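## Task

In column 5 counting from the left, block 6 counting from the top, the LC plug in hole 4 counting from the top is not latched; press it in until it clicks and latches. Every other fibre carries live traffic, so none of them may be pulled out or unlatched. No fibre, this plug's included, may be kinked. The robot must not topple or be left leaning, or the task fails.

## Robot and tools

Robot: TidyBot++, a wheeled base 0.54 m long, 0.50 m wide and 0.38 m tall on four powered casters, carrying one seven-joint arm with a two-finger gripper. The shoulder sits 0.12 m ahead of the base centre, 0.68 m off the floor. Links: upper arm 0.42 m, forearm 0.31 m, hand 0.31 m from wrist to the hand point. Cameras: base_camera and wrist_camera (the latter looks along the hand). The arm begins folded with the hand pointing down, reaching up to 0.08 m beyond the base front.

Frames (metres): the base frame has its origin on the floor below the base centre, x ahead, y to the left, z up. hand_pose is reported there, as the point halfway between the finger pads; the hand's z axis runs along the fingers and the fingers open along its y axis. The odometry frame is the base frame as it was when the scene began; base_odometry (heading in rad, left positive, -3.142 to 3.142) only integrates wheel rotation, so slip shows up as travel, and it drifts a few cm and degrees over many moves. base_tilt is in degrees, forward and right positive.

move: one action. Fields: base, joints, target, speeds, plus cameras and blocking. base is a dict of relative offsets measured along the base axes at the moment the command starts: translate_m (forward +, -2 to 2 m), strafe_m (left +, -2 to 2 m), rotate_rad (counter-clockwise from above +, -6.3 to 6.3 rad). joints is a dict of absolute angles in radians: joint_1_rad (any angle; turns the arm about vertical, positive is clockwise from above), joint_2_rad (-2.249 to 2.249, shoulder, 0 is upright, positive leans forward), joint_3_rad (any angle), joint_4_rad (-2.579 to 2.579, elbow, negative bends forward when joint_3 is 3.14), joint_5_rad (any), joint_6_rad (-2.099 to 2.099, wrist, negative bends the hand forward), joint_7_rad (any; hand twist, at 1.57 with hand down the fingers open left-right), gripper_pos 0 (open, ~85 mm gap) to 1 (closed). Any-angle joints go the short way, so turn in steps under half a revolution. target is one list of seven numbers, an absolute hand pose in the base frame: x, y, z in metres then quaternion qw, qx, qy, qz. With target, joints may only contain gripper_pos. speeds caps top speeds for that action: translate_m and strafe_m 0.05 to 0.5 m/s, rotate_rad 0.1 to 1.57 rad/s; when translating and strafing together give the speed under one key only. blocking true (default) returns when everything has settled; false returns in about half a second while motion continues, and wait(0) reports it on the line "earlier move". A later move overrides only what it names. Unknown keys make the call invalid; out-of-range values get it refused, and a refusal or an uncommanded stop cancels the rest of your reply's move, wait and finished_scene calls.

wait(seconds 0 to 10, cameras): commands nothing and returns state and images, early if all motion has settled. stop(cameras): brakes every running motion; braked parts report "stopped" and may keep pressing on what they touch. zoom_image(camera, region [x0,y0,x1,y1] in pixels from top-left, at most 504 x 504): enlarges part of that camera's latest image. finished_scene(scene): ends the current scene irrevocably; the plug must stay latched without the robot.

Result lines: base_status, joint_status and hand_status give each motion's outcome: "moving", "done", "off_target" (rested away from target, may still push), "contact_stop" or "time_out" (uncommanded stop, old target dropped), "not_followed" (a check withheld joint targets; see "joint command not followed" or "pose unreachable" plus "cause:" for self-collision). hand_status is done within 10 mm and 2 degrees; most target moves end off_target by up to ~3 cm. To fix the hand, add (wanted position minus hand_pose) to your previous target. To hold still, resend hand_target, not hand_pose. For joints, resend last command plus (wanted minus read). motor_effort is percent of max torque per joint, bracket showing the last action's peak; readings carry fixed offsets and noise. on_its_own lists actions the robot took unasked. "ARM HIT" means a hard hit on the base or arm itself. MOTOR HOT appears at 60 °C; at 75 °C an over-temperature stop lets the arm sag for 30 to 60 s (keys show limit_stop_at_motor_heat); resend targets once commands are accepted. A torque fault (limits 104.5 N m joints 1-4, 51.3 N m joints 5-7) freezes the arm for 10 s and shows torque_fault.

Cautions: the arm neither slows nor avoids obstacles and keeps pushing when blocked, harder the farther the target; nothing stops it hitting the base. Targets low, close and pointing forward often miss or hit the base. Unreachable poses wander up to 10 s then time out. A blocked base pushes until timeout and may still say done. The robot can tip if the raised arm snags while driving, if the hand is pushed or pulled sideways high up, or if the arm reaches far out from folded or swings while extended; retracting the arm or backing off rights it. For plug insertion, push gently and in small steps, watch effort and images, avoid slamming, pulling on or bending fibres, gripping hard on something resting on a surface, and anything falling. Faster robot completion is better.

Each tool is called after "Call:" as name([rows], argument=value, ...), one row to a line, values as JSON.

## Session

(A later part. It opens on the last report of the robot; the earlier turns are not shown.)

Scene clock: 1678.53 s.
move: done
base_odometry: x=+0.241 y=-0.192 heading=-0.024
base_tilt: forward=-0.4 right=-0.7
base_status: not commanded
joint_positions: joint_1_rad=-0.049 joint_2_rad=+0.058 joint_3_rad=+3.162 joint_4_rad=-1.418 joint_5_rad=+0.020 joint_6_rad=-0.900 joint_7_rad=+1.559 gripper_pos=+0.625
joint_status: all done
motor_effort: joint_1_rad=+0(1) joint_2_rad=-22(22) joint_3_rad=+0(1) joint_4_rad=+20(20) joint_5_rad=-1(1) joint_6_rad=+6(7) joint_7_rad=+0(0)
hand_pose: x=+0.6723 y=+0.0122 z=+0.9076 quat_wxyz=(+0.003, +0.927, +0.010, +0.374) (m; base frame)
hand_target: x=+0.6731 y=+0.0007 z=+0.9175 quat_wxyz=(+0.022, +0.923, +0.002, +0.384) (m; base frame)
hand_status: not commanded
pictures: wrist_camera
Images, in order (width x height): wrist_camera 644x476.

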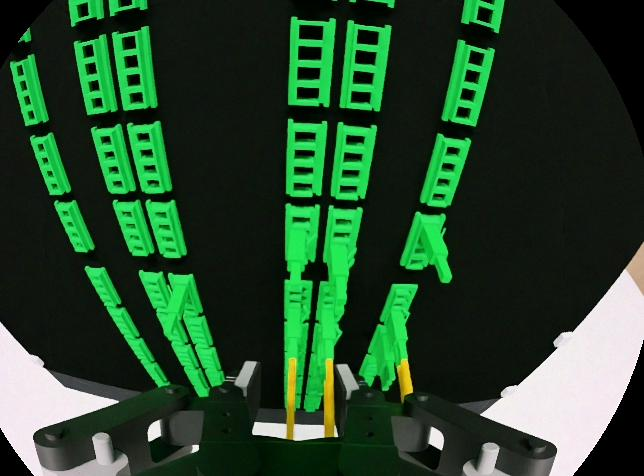

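Call:
move(base={"translate_m": 0.002}, speeds={"translate_m": 0.05}, cameras=["wrist_camera"])

Call:
zoom_image(camera="wrist_camera", region=[308, 335, 358, 385])

Scene clock: 1683.80 s.
move: done
base_odometry: x=+0.243 y=-0.192 heading=-0.024
base_tilt: forward=-0.5 right=-0.7
base_status: done
joint_positions: joint_1_rad=-0.049 joint_2_rad=+0.057 joint_3_rad=+3.162 joint_4_rad=-1.418 joint_5_rad=+0.020 joint_6_rad=-0.900 joint_7_rad=+1.559 gripper_pos=+0.625
joint_status: not commanded
motor_effort: joint_1_rad=+0(1) joint_2_rad=-21(26) joint_3_rad=+0(1) joint_4_rad=+19(21) joint_5_rad=-1(1) joint_6_rad=+6(7) joint_7_rad=+0(0)
hand_pose: x=+0.6722 y=+0.0122 z=+0.9079 quat_wxyz=(+0.003, +0.927, +0.010, +0.374) (m; base frame)
hand_target: x=+0.6731 y=+0.0007 z=+0.9175 quat_wxyz=(+0.022, +0.923, +0.002, +0.384) (m; base frame)
hand_status: not commanded
pictures: wrist_camera
Images, in order (width x height): wrist_camera 644x476.

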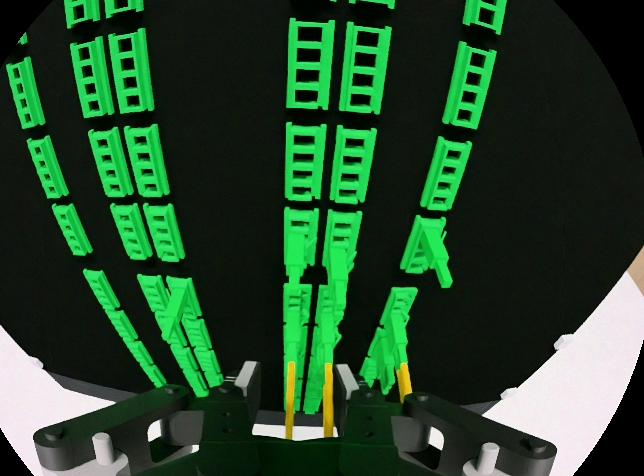

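Scaled by 10.080.

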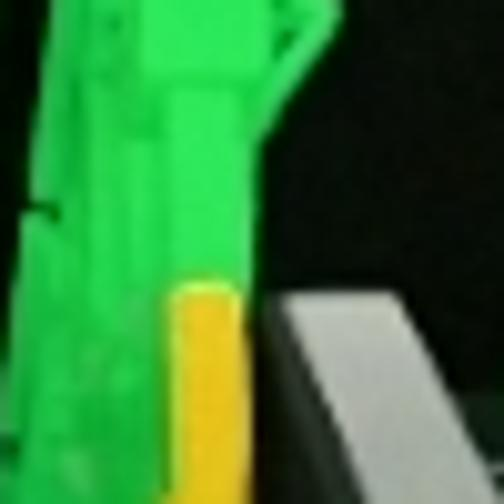

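Call:
move(joints={"gripper_pos": 0.637}, cameras=["wrist_camera"])

Call:
zoom_image(camera="wrist_camera", region=[305, 345, 355, 395])

Scene clock: 1694.53 s.
move: done
base_odometry: x=+0.243 y=-0.192 heading=-0.024
base_tilt: forward=-0.4 right=-0.7
base_status: not commanded
joint_positions: joint_1_rad=-0.049 joint_2_rad=+0.057 joint_3_rad=+3.162 joint_4_rad=-1.418 joint_5_rad=+0.020 joint_6_rad=-0.900 joint_7_rad=+1.559 gripper_pos=+0.637
joint_status: all done
motor_effort: joint_1_rad=+0(0) joint_2_rad=-22(22) joint_3_rad=-1(1) joint_4_rad=+19(21) joint_5_rad=+0(1) joint_6_rad=+6(7) joint_7_rad=+0(0)
hand_pose: x=+0.6722 y=+0.0122 z=+0.9079 quat_wxyz=(+0.003, +0.927, +0.010, +0.374) (m; base frame)
hand_target: x=+0.6731 y=+0.0007 z=+0.9175 quat_wxyz=(+0.022, +0.923, +0.002, +0.384) (m; base frame)
hand_status: not commanded
pictures: wrist_camera
Images, in order (width x height): wrist_camera 644x476.

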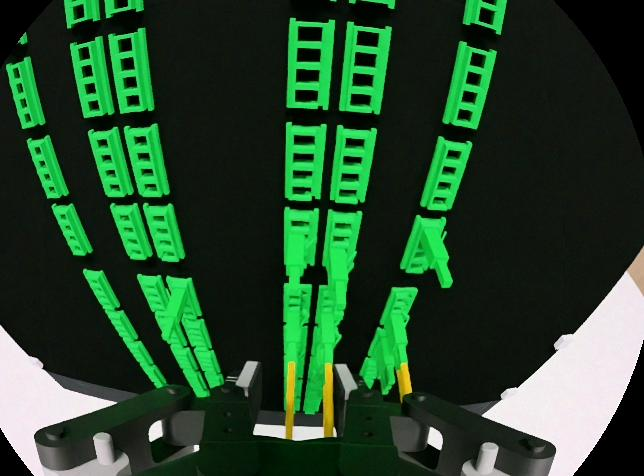

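Scaled by 10.080.

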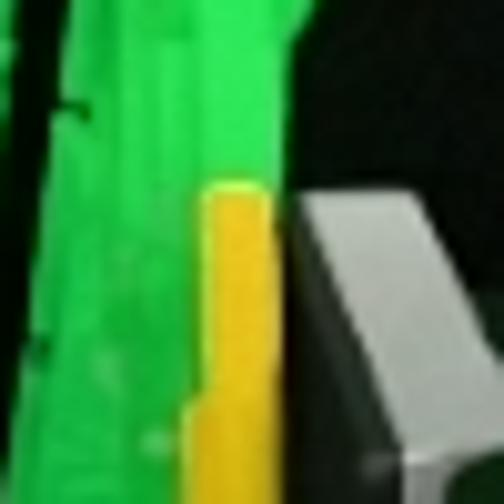

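Call:
move(base={"translate_m": 0.002}, speeds={"translate_m": 0.05}, cameras=["wrist_camera"])

Call:
zoom_image(camera="wrist_camera", region=[305, 345, 355, 395])

Scene clock: 1702.67 s.
move: done
base_odometry: x=+0.245 y=-0.192 heading=-0.024
base_tilt: forward=-0.5 right=-0.8
base_status: done
joint_positions: joint_1_rad=-0.049 joint_2_rad=+0.057 joint_3_rad=+3.162 joint_4_rad=-1.417 joint_5_rad=+0.020 joint_6_rad=-0.900 joint_7_rad=+1.559 gripper_pos=+0.637
joint_status: not commanded
motor_effort: joint_1_rad=+0(1) joint_2_rad=-21(26) joint_3_rad=+0(1) joint_4_rad=+20(21) joint_5_rad=-1(1) joint_6_rad=+6(7) joint_7_rad=+0(0)
hand_pose: x=+0.6721 y=+0.0122 z=+0.9081 quat_wxyz=(+0.003, +0.927, +0.010, +0.374) (m; base frame)
hand_target: x=+0.6731 y=+0.0007 z=+0.9175 quat_wxyz=(+0.022, +0.923, +0.002, +0.384) (m; base frame)
hand_status: not commanded
pictures: wrist_camera
Images, in order (width x height): wrist_camera 644x476.

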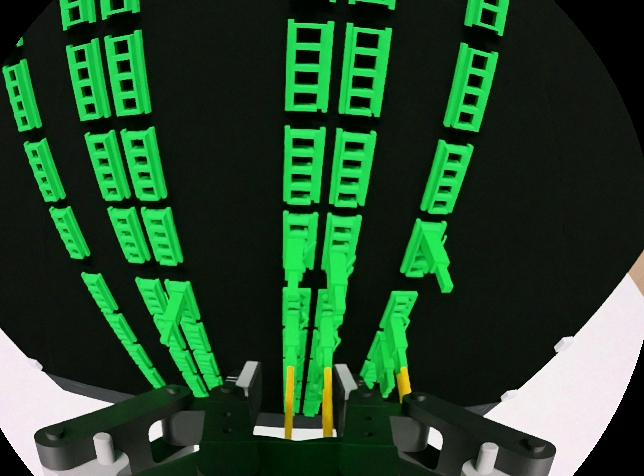

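Scaled by 10.080.

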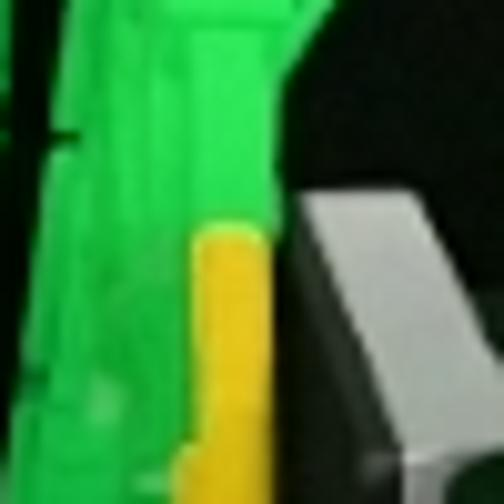

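Call:
zoom_image(camera="wrist_camera", region=[320, 355, 345, 380])

Call:
zoom_image(camera="wrist_camera", region=[240, 350, 340, 450])

Scaled by 20.160.

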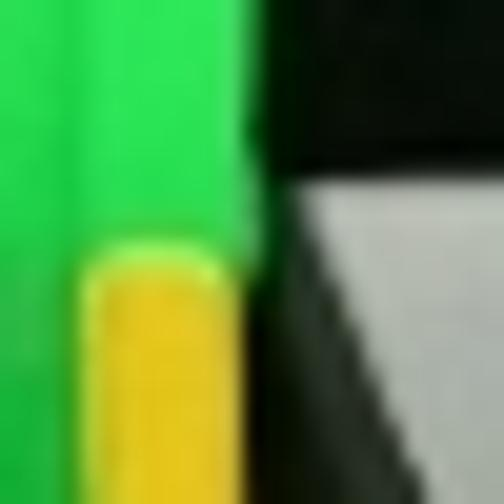

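Scaled by 5.040.

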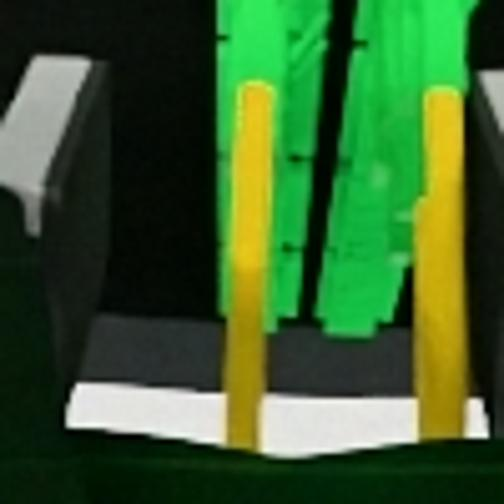

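Call:
move(base={"translate_m": -0.008}, speeds={"translate_m": 0.05}, cameras=["wrist_camera"])

Call:
zoom_image(camera="wrist_camera", region=[240, 330, 340, 430])

Scene clock: 1786.23 s.
move: done
base_odometry: x=+0.237 y=-0.192 heading=-0.024
base_tilt: forward=-0.5 right=-0.8
base_status: done
joint_positions: joint_1_rad=-0.049 joint_2_rad=+0.054 joint_3_rad=+3.162 joint_4_rad=-1.417 joint_5_rad=+0.020 joint_6_rad=-0.900 joint_7_rad=+1.559 gripper_pos=+0.637
joint_status: not commanded
motor_effort: joint_1_rad=+0(1) joint_2_rad=-22(25) joint_3_rad=+0(2) joint_4_rad=+20(21) joint_5_rad=+0(1) joint_6_rad=+6(7) joint_7_rad=+0(0)
hand_pose: x=+0.6714 y=+0.0121 z=+0.9098 quat_wxyz=(+0.003, +0.927, +0.010, +0.376) (m; base frame)
hand_target: x=+0.6731 y=+0.0007 z=+0.9175 quat_wxyz=(+0.022, +0.923, +0.002, +0.384) (m; base frame)
hand_status: not commanded
pictures: wrist_camera
Images, in order (width x height): wrist_camera 644x476.

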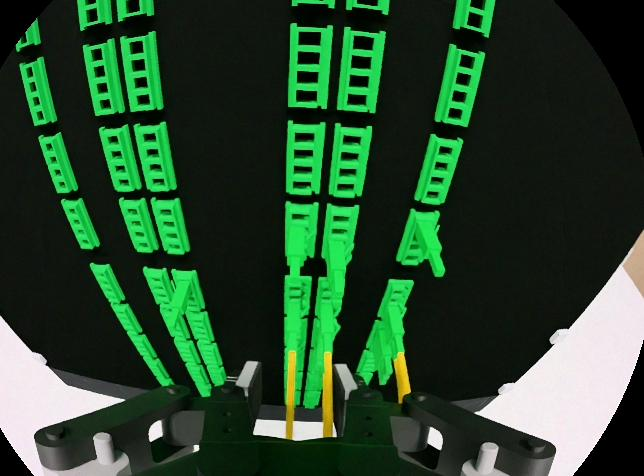

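Scaled by 5.040.

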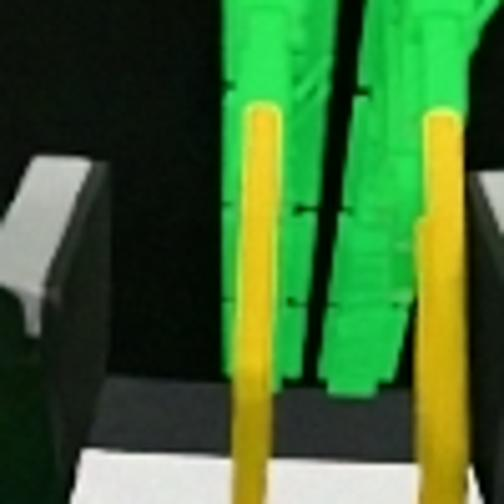

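Call:
move(joints={"gripper_pos": 0.66}, cameras=["wrist_camera"])

Call:
zoom_image(camera="wrist_camera", region=[310, 350, 350, 390])

Scene clock: 1798.63 s.
move: done
base_odometry: x=+0.237 y=-0.192 heading=-0.024
base_tilt: forward=-0.4 right=-0.8
base_status: not commanded
joint_positions: joint_1_rad=-0.049 joint_2_rad=+0.054 joint_3_rad=+3.162 joint_4_rad=-1.417 joint_5_rad=+0.020 joint_6_rad=-0.900 joint_7_rad=+1.559 gripper_pos=+0.660
joint_status: all done
motor_effort: joint_1_rad=+0(0) joint_2_rad=-22(22) joint_3_rad=+0(1) joint_4_rad=+20(21) joint_5_rad=-1(1) joint_6_rad=+6(7) joint_7_rad=+0(0)
hand_pose: x=+0.6714 y=+0.0121 z=+0.9098 quat_wxyz=(+0.003, +0.927, +0.010, +0.376) (m; base frame)
hand_target: x=+0.6731 y=+0.0007 z=+0.9175 quat_wxyz=(+0.022, +0.923, +0.002, +0.384) (m; base frame)
hand_status: not commanded
pictures: wrist_camera
Images, in order (width x height): wrist_camera 644x476.

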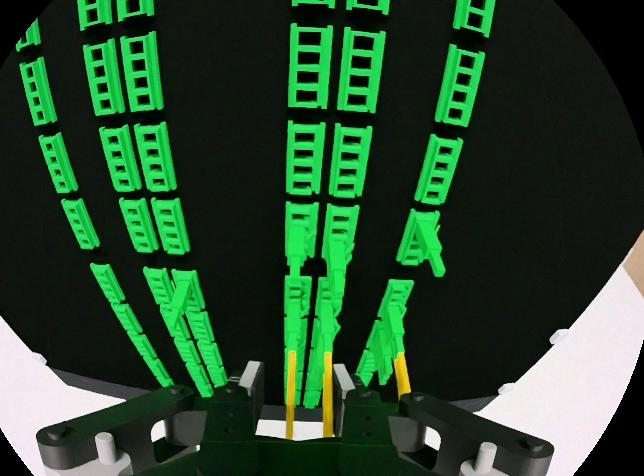

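Scaled by 12.600.

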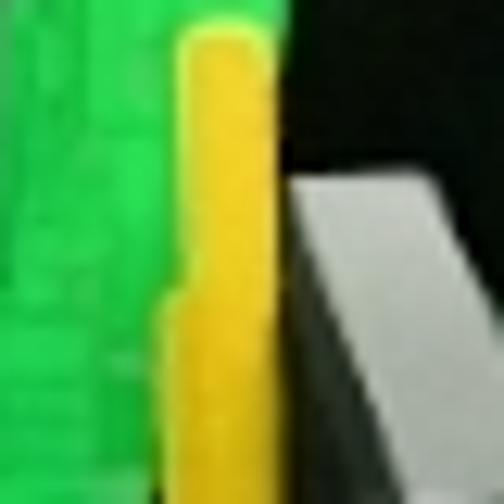

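Call:
move(base={"translate_m": 0.003}, speeds={"translate_m": 0.05}, cameras=["wrist_camera"])

Call:
zoom_image(camera="wrist_camera", region=[310, 350, 350, 390])

Scene clock: 1843.87 s.
move: done
base_odometry: x=+0.240 y=-0.192 heading=-0.024
base_tilt: forward=-0.5 right=-0.8
base_status: done
joint_positions: joint_1_rad=-0.049 joint_2_rad=+0.054 joint_3_rad=+3.162 joint_4_rad=-1.417 joint_5_rad=+0.020 joint_6_rad=-0.900 joint_7_rad=+1.559 gripper_pos=+0.660
joint_status: not commanded
motor_effort: joint_1_rad=+0(1) joint_2_rad=-22(26) joint_3_rad=+0(1) joint_4_rad=+19(21) joint_5_rad=-1(1) joint_6_rad=+6(7) joint_7_rad=+0(0)
hand_pose: x=+0.6714 y=+0.0121 z=+0.9099 quat_wxyz=(+0.003, +0.927, +0.010, +0.376) (m; base frame)
hand_target: x=+0.6731 y=+0.0007 z=+0.9175 quat_wxyz=(+0.022, +0.923, +0.002, +0.384) (m; base frame)
hand_status: not commanded
pictures: wrist_camera
Images, in order (width x height): wrist_camera 644x476.

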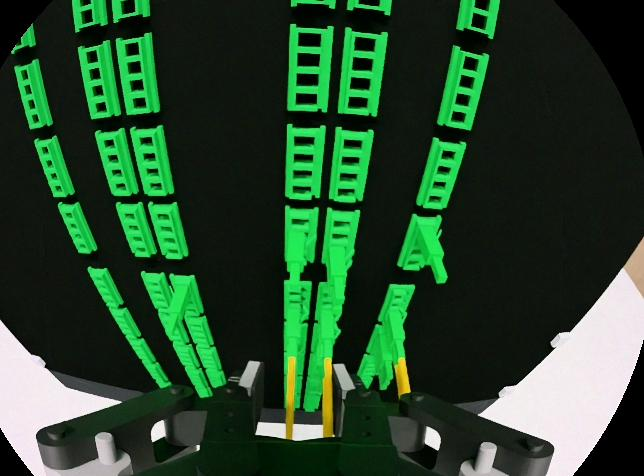

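Scaled by 12.600.

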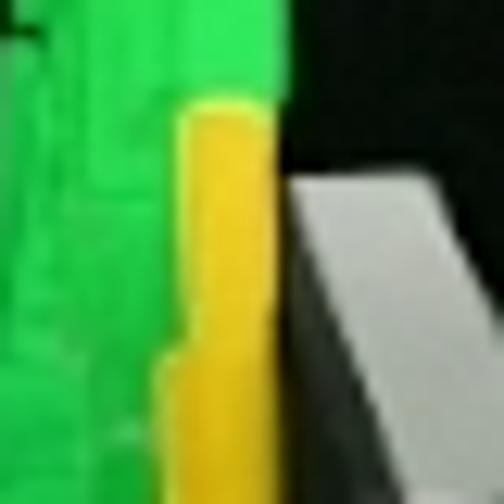

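Call:
move(base={"translate_m": 0.002}, speeds={"translate_m": 0.05}, cameras=["wrist_camera"])

Call:
zoom_image(camera="wrist_camera", region=[310, 350, 350, 390])

Scene clock: 1851.57 s.
move: done
base_odometry: x=+0.242 y=-0.192 heading=-0.024
base_tilt: forward=-0.4 right=-0.8
base_status: done
joint_positions: joint_1_rad=-0.049 joint_2_rad=+0.054 joint_3_rad=+3.162 joint_4_rad=-1.417 joint_5_rad=+0.020 joint_6_rad=-0.900 joint_7_rad=+1.559 gripper_pos=+0.660
joint_status: not commanded
motor_effort: joint_1_rad=+0(1) joint_2_rad=-22(26) joint_3_rad=+0(1) joint_4_rad=+20(21) joint_5_rad=-1(1) joint_6_rad=+6(7) joint_7_rad=+0(0)
hand_pose: x=+0.6714 y=+0.0121 z=+0.9100 quat_wxyz=(+0.003, +0.927, +0.010, +0.376) (m; base frame)
hand_target: x=+0.6731 y=+0.0007 z=+0.9175 quat_wxyz=(+0.022, +0.923, +0.002, +0.384) (m; base frame)
hand_status: not commanded
pictures: wrist_camera
Images, in order (width x height): wrist_camera 644x476.

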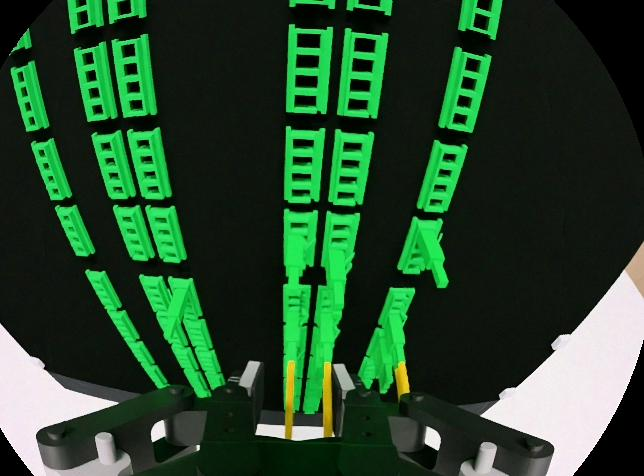

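Scaled by 12.600.

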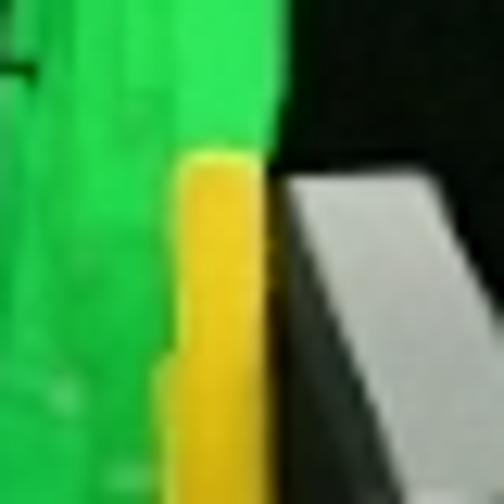

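Call:
zoom_image(camera="wrist_camera", region=[318, 355, 343, 380])

Scaled by 20.160.

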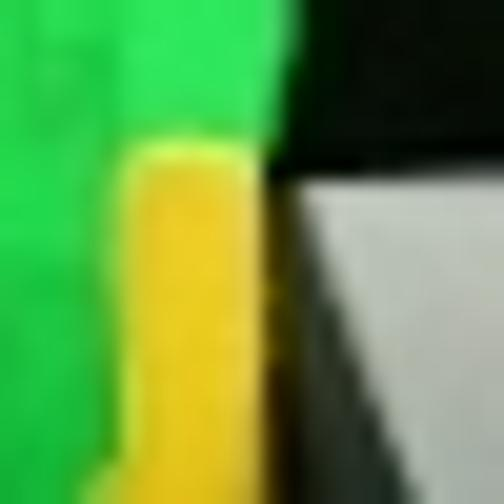

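Call:
move(base={"translate_m": 0.002}, speeds={"translate_m": 0.05}, cameras=["wrist_camera"])

Call:
zoom_image(camera="wrist_camera", region=[310, 350, 350, 390])

Scene clock: 1864.30 s.
move: done
base_odometry: x=+0.245 y=-0.192 heading=-0.024
base_tilt: forward=-0.4 right=-0.8
base_status: done
joint_positions: joint_1_rad=-0.049 joint_2_rad=+0.053 joint_3_rad=+3.162 joint_4_rad=-1.417 joint_5_rad=+0.020 joint_6_rad=-0.900 joint_7_rad=+1.559 gripper_pos=+0.660
joint_status: not commanded
motor_effort: joint_1_rad=+0(1) joint_2_rad=-21(26) joint_3_rad=+1(1) joint_4_rad=+20(21) joint_5_rad=+0(1) joint_6_rad=+7(7) joint_7_rad=+0(0)
hand_pose: x=+0.6713 y=+0.0121 z=+0.9102 quat_wxyz=(+0.003, +0.926, +0.010, +0.376) (m; base frame)
hand_target: x=+0.6731 y=+0.0007 z=+0.9175 quat_wxyz=(+0.022, +0.923, +0.002, +0.384) (m; base frame)
hand_status: not commanded
pictures: wrist_camera
Images, in order (width x height): wrist_camera 644x476.

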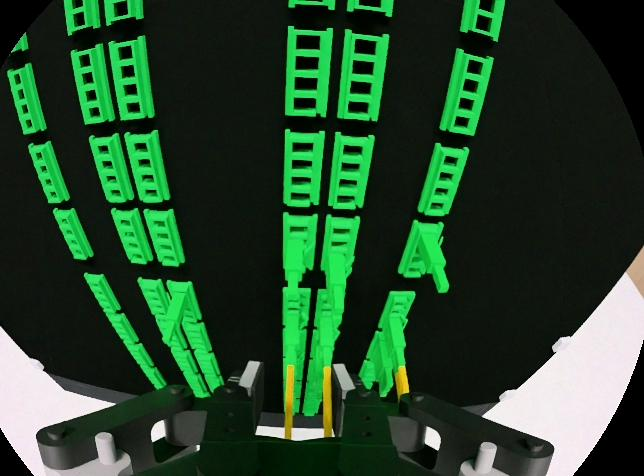

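Scaled by 12.600.

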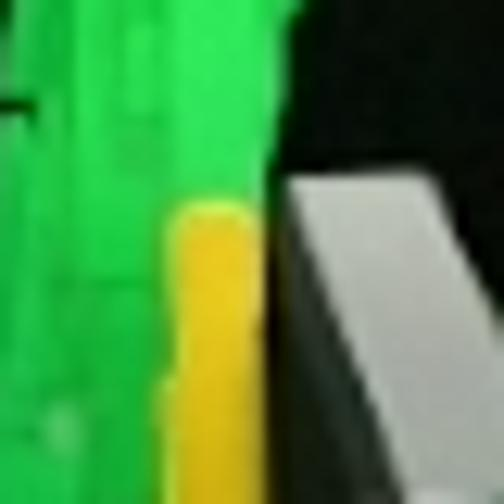

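Call:
move(base={"translate_m": 0.002}, speeds={"translate_m": 0.05}, cameras=["wrist_camera"])

Call:
zoom_image(camera="wrist_camera", region=[310, 350, 350, 390])

Scene clock: 1869.73 s.
move: done
base_odometry: x=+0.247 y=-0.192 heading=-0.024
base_tilt: forward=-0.4 right=-0.8
base_status: done
joint_positions: joint_1_rad=-0.049 joint_2_rad=+0.053 joint_3_rad=+3.162 joint_4_rad=-1.417 joint_5_rad=+0.020 joint_6_rad=-0.900 joint_7_rad=+1.559 gripper_pos=+0.660
joint_status: not commanded
motor_effort: joint_1_rad=+0(1) joint_2_rad=-21(25) joint_3_rad=-1(1) joint_4_rad=+20(21) joint_5_rad=-1(1) joint_6_rad=+6(7) joint_7_rad=+0(0)
hand_pose: x=+0.6713 y=+0.0121 z=+0.9103 quat_wxyz=(+0.003, +0.926, +0.010, +0.376) (m; base frame)
hand_target: x=+0.6731 y=+0.0007 z=+0.9175 quat_wxyz=(+0.022, +0.923, +0.002, +0.384) (m; base frame)
hand_status: not commanded
pictures: wrist_camera
Images, in order (width x height): wrist_camera 644x476.

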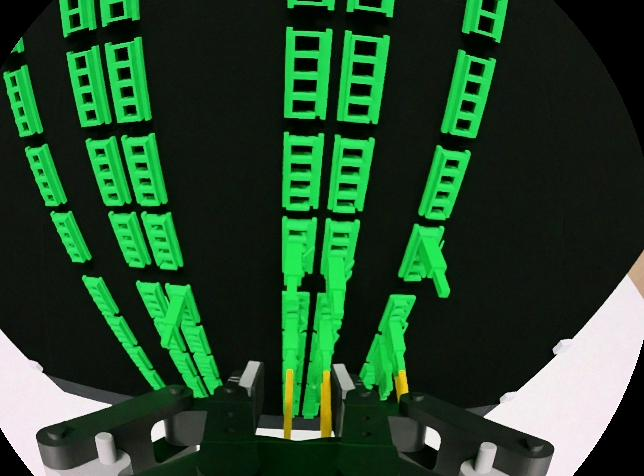

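Scaled by 12.600.

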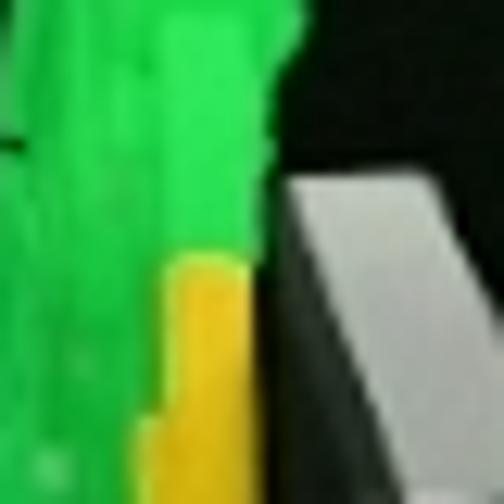

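Call:
zoom_image(camera="wrist_camera", region=[312, 360, 342, 390])

Call:
zoom_image(camera="wrist_camera", region=[270, 270, 400, 400])

Scaled by 16.800.

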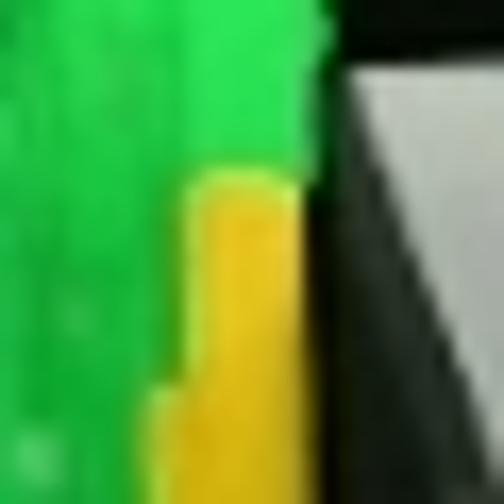

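Scaled by 3.877.

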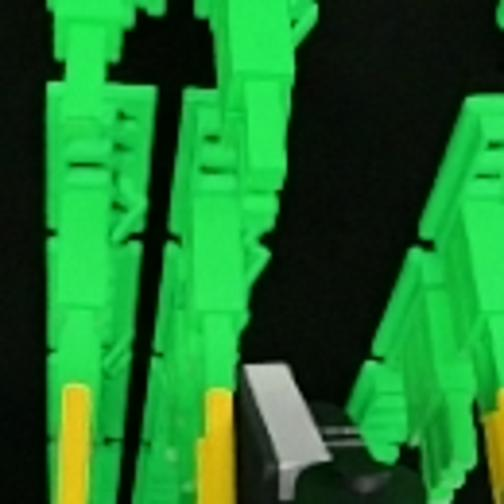

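Call:
move(base={"translate_m": -0.006}, speeds={"translate_m": 0.05}, cameras=["wrist_camera"])

Call:
zoom_image(camera="wrist_camera", region=[310, 350, 350, 390])

Call:
zoom_image(camera="wrist_camera", region=[240, 330, 340, 430])

Scene clock: 1907.97 s.
move: done
base_odometry: x=+0.241 y=-0.192 heading=-0.024
base_tilt: forward=-0.5 right=-0.8
base_status: done
joint_positions: joint_1_rad=-0.049 joint_2_rad=+0.053 joint_3_rad=+3.162 joint_4_rad=-1.417 joint_5_rad=+0.020 joint_6_rad=-0.900 joint_7_rad=+1.559 gripper_pos=+0.660
joint_status: not commanded
motor_effort: joint_1_rad=+0(1) joint_2_rad=-21(25) joint_3_rad=+0(2) joint_4_rad=+20(21) joint_5_rad=-1(1) joint_6_rad=+7(7) joint_7_rad=+0(0)
hand_pose: x=+0.6712 y=+0.0121 z=+0.9106 quat_wxyz=(+0.003, +0.926, +0.010, +0.377) (m; base frame)
hand_target: x=+0.6731 y=+0.0007 z=+0.9175 quat_wxyz=(+0.022, +0.923, +0.002, +0.384) (m; base frame)
hand_status: not commanded
pictures: wrist_camera
Images, in order (width x height): wrist_camera 644x476.

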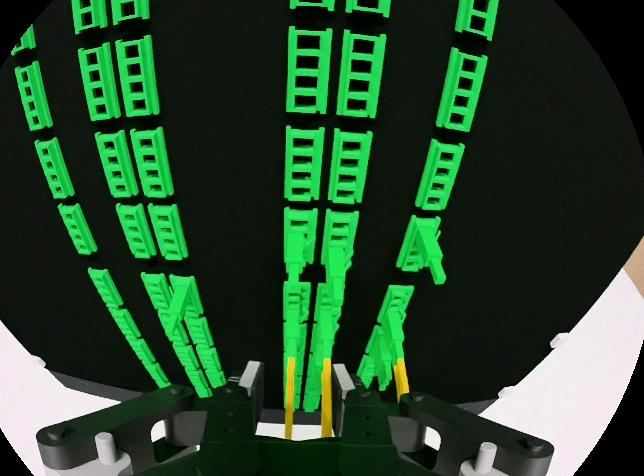

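Scaled by 12.600.

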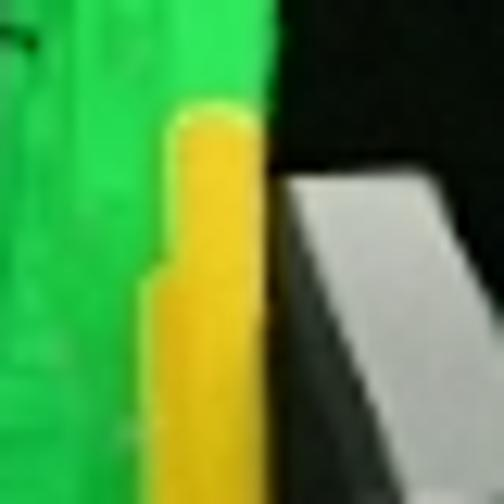

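Scaled by 5.040.

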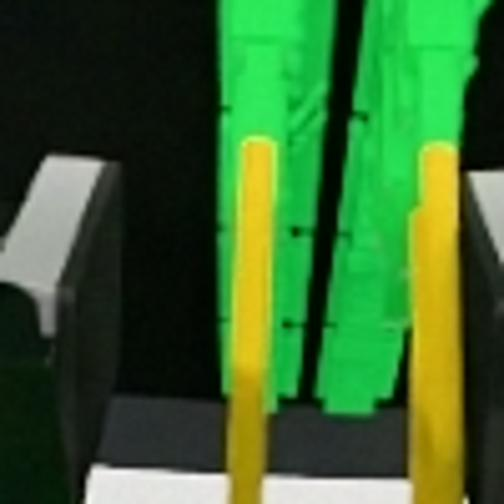

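Call:
move(joints={"gripper_pos": 0.672}, cameras=[])

Call:
move(base={"translate_m": 0.004}, speeds={"translate_m": 0.05}, cameras=["wrist_camera"])

Call:
zoom_image(camera="wrist_camera", region=[310, 350, 350, 390])

Scene clock: 1918.90 s.
move: done
base_odometry: x=+0.241 y=-0.192 heading=-0.024
base_tilt: forward=-0.5 right=-0.7
base_status: not commanded
joint_positions: joint_1_rad=-0.049 joint_2_rad=+0.053 joint_3_rad=+3.162 joint_4_rad=-1.417 joint_5_rad=+0.020 joint_6_rad=-0.900 joint_7_rad=+1.559 gripper_pos=+0.672
joint_status: all done
motor_effort: joint_1_rad=+0(0) joint_2_rad=-22(22) joint_3_rad=+0(1) joint_4_rad=+19(21) joint_5_rad=+0(1) joint_6_rad=+7(7) joint_7_rad=+0(0)
hand_pose: x=+0.6712 y=+0.0121 z=+0.9106 quat_wxyz=(+0.003, +0.926, +0.010, +0.377) (m; base frame)
hand_target: x=+0.6731 y=+0.0007 z=+0.9175 quat_wxyz=(+0.022, +0.923, +0.002, +0.384) (m; base frame)
hand_status: not commanded
pictures: none
No camera images: "cameras" was empty.

Scene clock: 1919.47 s.
move: done
base_odometry: x=+0.245 y=-0.192 heading=-0.024
base_tilt: forward=-0.4 right=-0.7
base_status: done
joint_positions: joint_1_rad=-0.049 joint_2_rad=+0.053 joint_3_rad=+3.162 joint_4_rad=-1.417 joint_5_rad=+0.020 joint_6_rad=-0.900 joint_7_rad=+1.559 gripper_pos=+0.672
joint_status: not commanded
motor_effort: joint_1_rad=+0(1) joint_2_rad=-21(26) joint_3_rad=+0(2) joint_4_rad=+20(22) joint_5_rad=-1(1) joint_6_rad=+6(7) joint_7_rad=+0(0)
hand_pose: x=+0.6712 y=+0.0121 z=+0.9106 quat_wxyz=(+0.003, +0.926, +0.010, +0.377) (m; base frame)
hand_target: x=+0.6731 y=+0.0007 z=+0.9175 quat_wxyz=(+0.022, +0.923, +0.002, +0.384) (m; base frame)
hand_status: not commanded
pictures: wrist_camera
Images, in order (width x height): wrist_camera 644x476.

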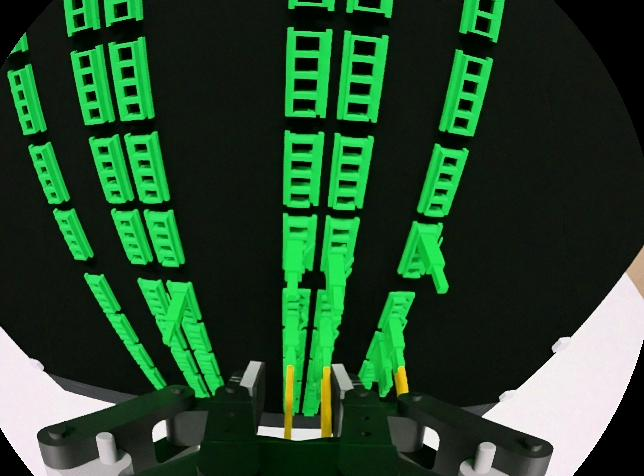

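Scaled by 12.600.

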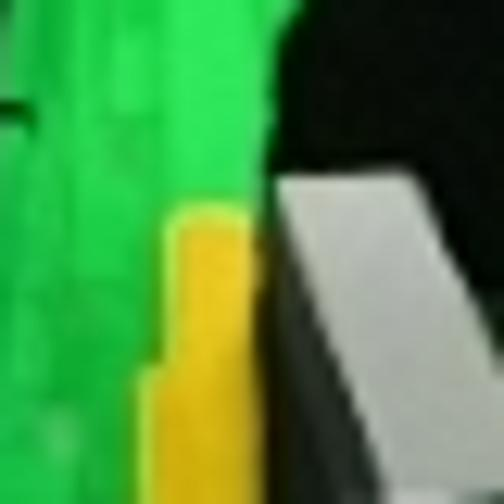

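Call:
move(base={"translate_m": 0.002}, speeds={"translate_m": 0.05}, cameras=["wrist_camera"])

Call:
zoom_image(camera="wrist_camera", region=[310, 350, 350, 390])

Scene clock: 1924.73 s.
move: done
base_odometry: x=+0.247 y=-0.192 heading=-0.024
base_tilt: forward=-0.4 right=-0.8
base_status: done
joint_positions: joint_1_rad=-0.049 joint_2_rad=+0.052 joint_3_rad=+3.162 joint_4_rad=-1.417 joint_5_rad=+0.022 joint_6_rad=-0.900 joint_7_rad=+1.559 gripper_pos=+0.672
joint_status: not commanded
motor_effort: joint_1_rad=+0(2) joint_2_rad=-22(22) joint_3_rad=+0(1) joint_4_rad=+20(23) joint_5_rad=-1(1) joint_6_rad=+7(10) joint_7_rad=+0(0)
hand_pose: x=+0.6710 y=+0.0116 z=+0.9107 quat_wxyz=(+0.004, +0.926, +0.011, +0.377) (m; base frame)
hand_target: x=+0.6731 y=+0.0007 z=+0.9175 quat_wxyz=(+0.022, +0.923, +0.002, +0.384) (m; base frame)
hand_status: not commanded
pictures: wrist_camera
Images, in order (width x height): wrist_camera 644x476.

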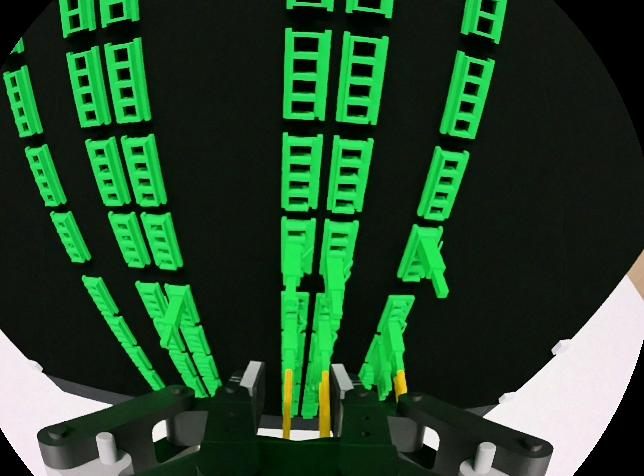

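Scaled by 12.600.

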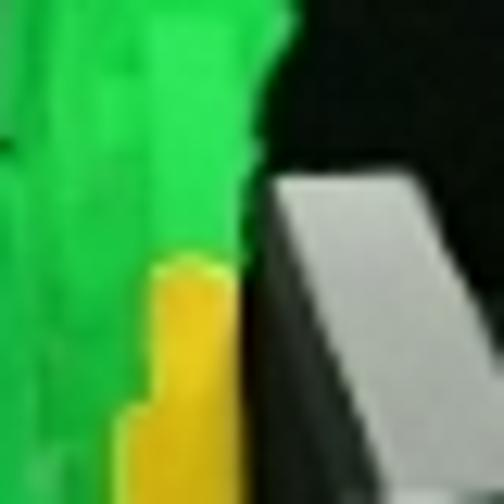

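Call:
zoom_image(camera="wrist_camera", region=[300, 315, 360, 375])

Scaled by 8.400.

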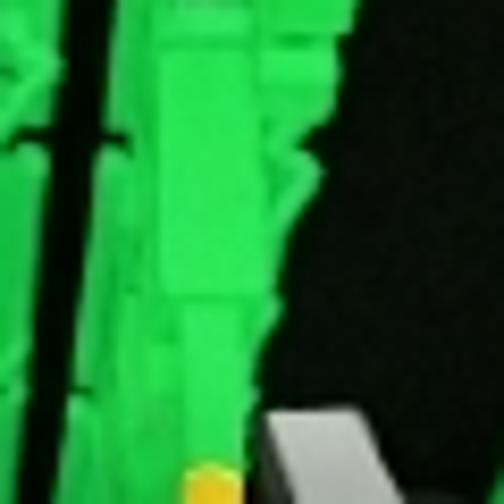

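Call:
zoom_image(camera="wrist_camera", region=[314, 328, 344, 358])

Call:
zoom_image(camera="wrist_camera", region=[314, 348, 344, 378])

Scaled by 16.800.

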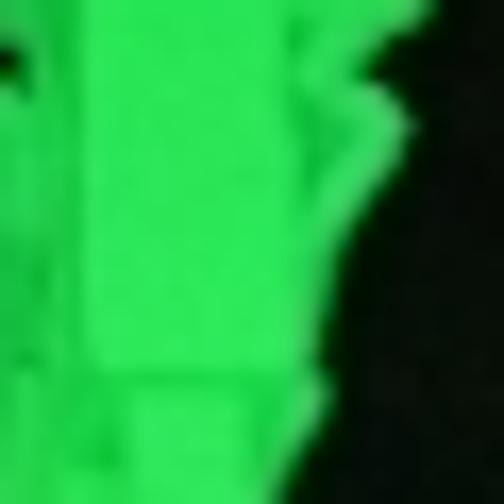

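Scaled by 16.800.

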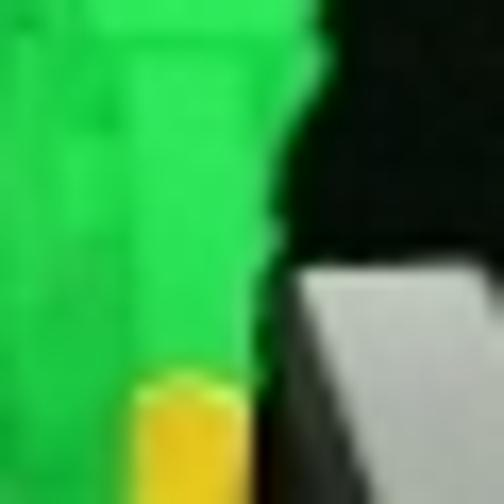

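Call:
move(base={"translate_m": -0.012}, speeds={"translate_m": 0.1}, cameras=["wrist_camera"])

Call:
zoom_image(camera="wrist_camera", region=[300, 320, 360, 380])

Scene clock: 2148.37 s.
move: done
base_odometry: x=+0.235 y=-0.192 heading=-0.024
base_tilt: forward=-0.5 right=-0.8
base_status: done
joint_positions: joint_1_rad=-0.049 joint_2_rad=+0.050 joint_3_rad=+3.162 joint_4_rad=-1.417 joint_5_rad=+0.022 joint_6_rad=-0.900 joint_7_rad=+1.559 gripper_pos=+0.672
joint_status: not commanded
motor_effort: joint_1_rad=+0(1) joint_2_rad=-21(25) joint_3_rad=+0(1) joint_4_rad=+20(22) joint_5_rad=+0(1) joint_6_rad=+6(7) joint_7_rad=+0(0)
hand_pose: x=+0.6705 y=+0.0116 z=+0.9122 quat_wxyz=(+0.004, +0.926, +0.011, +0.378) (m; base frame)
hand_target: x=+0.6731 y=+0.0007 z=+0.9175 quat_wxyz=(+0.022, +0.923, +0.002, +0.384) (m; base frame)
hand_status: not commanded
pictures: wrist_camera
Images, in order (width x height): wrist_camera 644x476.

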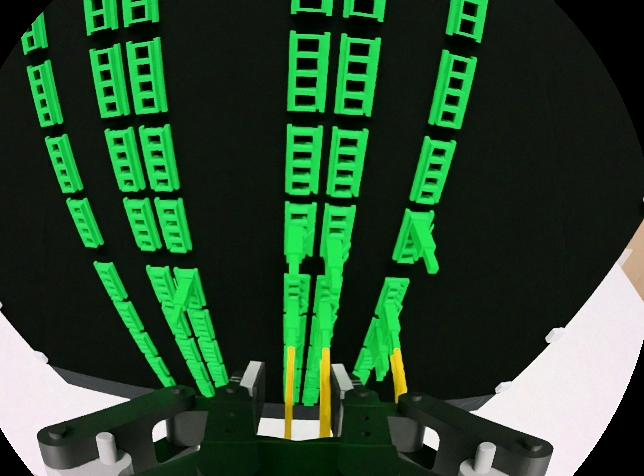

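Scaled by 8.400.

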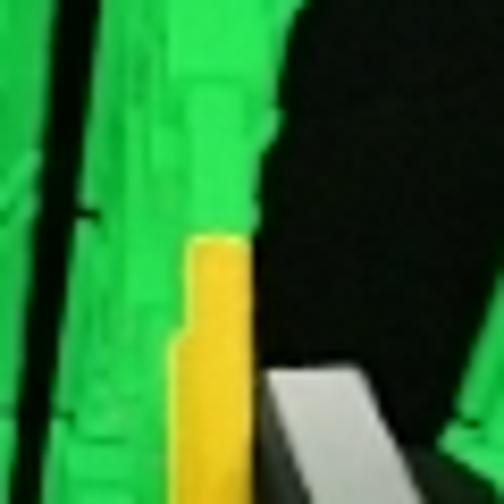

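Call:
move(target=[0.6731, 0.0007, 0.954, 0.022, 0.923, 0.002, 0.384], cameras=["wrist_camera"])

Scene clock: 2160.13 s.
move: off_target
base_odometry: x=+0.235 y=-0.192 heading=-0.024
base_tilt: forward=-0.4 right=-0.7
base_status: not commanded
joint_positions: joint_1_rad=-0.049 joint_2_rad=+0.052 joint_3_rad=+3.162 joint_4_rad=-1.283 joint_5_rad=+0.022 joint_6_rad=-0.970 joint_7_rad=+1.559 gripper_pos=+0.672
joint_status: not commanded
motor_effort: joint_1_rad=+0(1) joint_2_rad=-22(23) joint_3_rad=+1(1) joint_4_rad=+19(22) joint_5_rad=-1(1) joint_6_rad=+7(7) joint_7_rad=+0(0)
hand_pose: x=+0.6775 y=+0.0116 z=+0.9668 quat_wxyz=(+0.003, +0.914, +0.010, +0.406) (m; base frame)
hand_target: x=+0.6731 y=+0.0007 z=+0.9540 quat_wxyz=(+0.022, +0.923, +0.002, +0.384) (m; base frame)
hand_status: off_target (0.017 m and 3.6 deg from the pose sent, 0.043 m and 2.5 deg at the start)
pictures: wrist_camera
Images, in order (width x height): wrist_camera 644x476.

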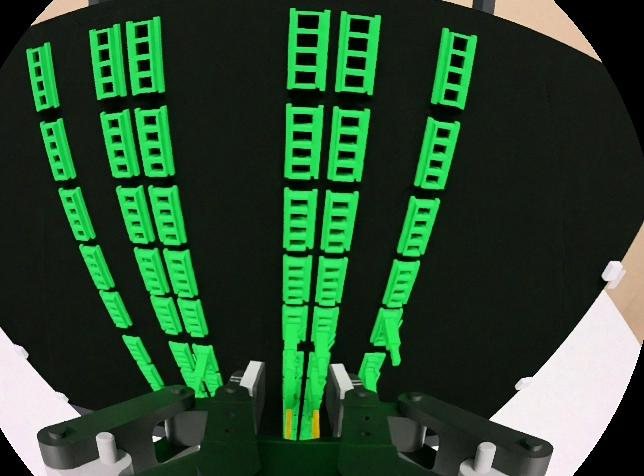

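Call:
move(base={"strafe_m": -0.0124}, speeds={"strafe_m": 0.05}, joints={"gripper_pos": 0.9}, cameras=["wrist_camera"])

Call:
zoom_image(camera="wrist_camera", region=[250, 330, 350, 430])

Scene clock: 2169.63 s.
move: done
base_odometry: x=+0.234 y=-0.204 heading=-0.023
base_tilt: forward=-0.4 right=-0.7
base_status: done
joint_positions: joint_1_rad=-0.056 joint_2_rad=+0.053 joint_3_rad=+3.150 joint_4_rad=-1.279 joint_5_rad=+0.026 joint_6_rad=-0.974 joint_7_rad=+1.559 gripper_pos=+0.900
joint_status: all done
motor_effort: joint_1_rad=+3(7) joint_2_rad=-20(23) joint_3_rad=+3(7) joint_4_rad=+19(20) joint_5_rad=+2(5) joint_6_rad=+6(8) joint_7_rad=+0(1)
hand_pose: x=+0.6773 y=+0.0212 z=+0.9675 quat_wxyz=(+0.001, +0.914, +0.019, +0.406) (m; base frame)
hand_target: x=+0.6731 y=+0.0007 z=+0.9540 quat_wxyz=(+0.022, +0.923, +0.002, +0.384) (m; base frame)
hand_status: not commanded
pictures: wrist_camera
Images, in order (width x height): wrist_camera 644x476.

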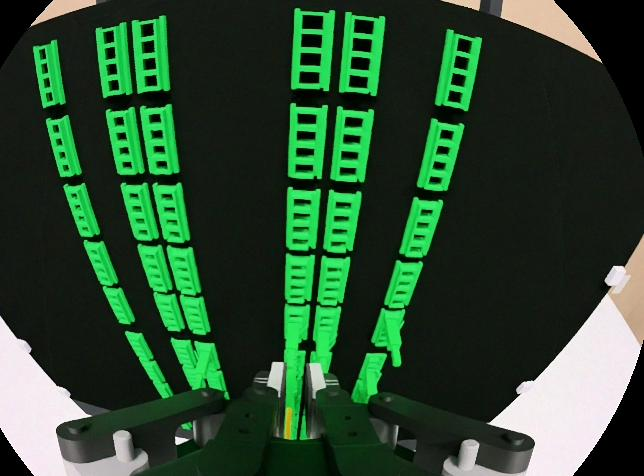

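Scaled by 5.040.

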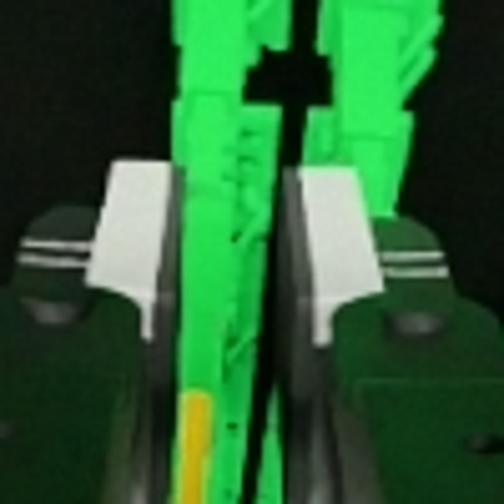

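Call:
move(joints={"joint_1_rad": -0.036, "joint_2_rad": 0.053, "joint_3_rad": 3.158, "joint_4_rad": -1.30, "joint_5_rad": 0.024, "joint_6_rad": -0.965, "joint_7_rad": 1.559}, cameras=["wrist_camera"])

Call:
zoom_image(camera="wrist_camera", region=[250, 330, 350, 430])

Scene clock: 2180.37 s.
move: done
base_odometry: x=+0.234 y=-0.204 heading=-0.023
base_tilt: forward=-0.4 right=-0.8
base_status: not commanded
joint_positions: joint_1_rad=-0.054 joint_2_rad=+0.053 joint_3_rad=+3.150 joint_4_rad=-1.287 joint_5_rad=+0.023 joint_6_rad=-0.962 joint_7_rad=+1.559 gripper_pos=+0.900
joint_status: all done
motor_effort: joint_1_rad=+2(2) joint_2_rad=-21(21) joint_3_rad=+1(2) joint_4_rad=+19(21) joint_5_rad=+0(1) joint_6_rad=+6(7) joint_7_rad=+0(1)
hand_pose: x=+0.6787 y=+0.0214 z=+0.9662 quat_wxyz=(+0.000, +0.913, +0.018, +0.408) (m; base frame)
hand_target: x=+0.6768 y=+0.0064 z=+0.9584 quat_wxyz=(+0.006, +0.916, +0.006, +0.400) (m; base frame)
hand_status: not commanded
pictures: wrist_camera
Images, in order (width x height): wrist_camera 644x476.

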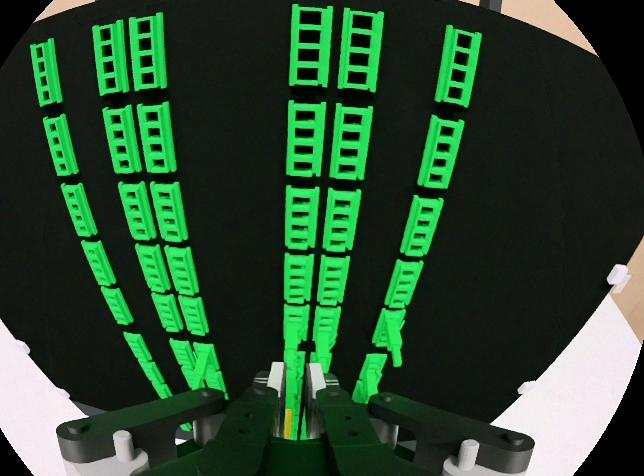

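Scaled by 5.040.

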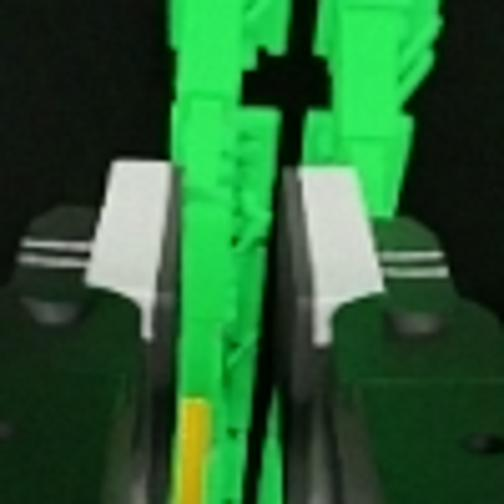

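Call:
move(joints={"joint_1_rad": -0.020, "joint_3_rad": 3.160}, cameras=[])

Scene clock: 2184.97 s.
move: done
base_odometry: x=+0.234 y=-0.204 heading=-0.023
base_tilt: forward=-0.5 right=-0.8
base_status: not commanded
joint_positions: joint_1_rad=-0.053 joint_2_rad=+0.053 joint_3_rad=+3.149 joint_4_rad=-1.287 joint_5_rad=+0.023 joint_6_rad=-0.962 joint_7_rad=+1.559 gripper_pos=+0.900
joint_status: all done
motor_effort: joint_1_rad=+3(4) joint_2_rad=-21(21) joint_3_rad=+3(6) joint_4_rad=+19(20) joint_5_rad=+2(3) joint_6_rad=+6(6) joint_7_rad=+0(0)
hand_pose: x=+0.6787 y=+0.0211 z=+0.9662 quat_wxyz=(+0.000, +0.913, +0.018, +0.408) (m; base frame)
hand_target: x=+0.6768 y=-0.0036 z=+0.9584 quat_wxyz=(+0.010, +0.916, -0.002, +0.400) (m; base frame)
hand_status: not commanded
pictures: none
No camera images: "cameras" was empty.

Call:
move(joints={"joint_1_rad": -0.005, "joint_3_rad": 3.160}, cameras=[])

Scene clock: 2189.53 s.
move: off_target
base_odometry: x=+0.234 y=-0.204 heading=-0.023
base_tilt: forward=-0.4 right=-0.8
base_status: not commanded
joint_positions: joint_1_rad=-0.049 joint_2_rad=+0.053 joint_3_rad=+3.146 joint_4_rad=-1.287 joint_5_rad=+0.023 joint_6_rad=-0.962 joint_7_rad=+1.559 gripper_pos=+0.900
joint_status: joint_1_rad off_target (ended at -0.049, target -0.005); the others done
motor_effort: joint_1_rad=+4(6) joint_2_rad=-21(21) joint_3_rad=+5(6) joint_4_rad=+19(20) joint_5_rad=+3(4) joint_6_rad=+6(6) joint_7_rad=+0(0)
hand_pose: x=+0.6786 y=+0.0208 z=+0.9662 quat_wxyz=(+0.000, +0.913, +0.017, +0.408) (m; base frame)
hand_target: x=+0.6767 y=-0.0120 z=+0.9584 quat_wxyz=(+0.013, +0.916, -0.009, +0.400) (m; base frame)
hand_status: not commanded
pictures: none
No camera images: "cameras" was empty.


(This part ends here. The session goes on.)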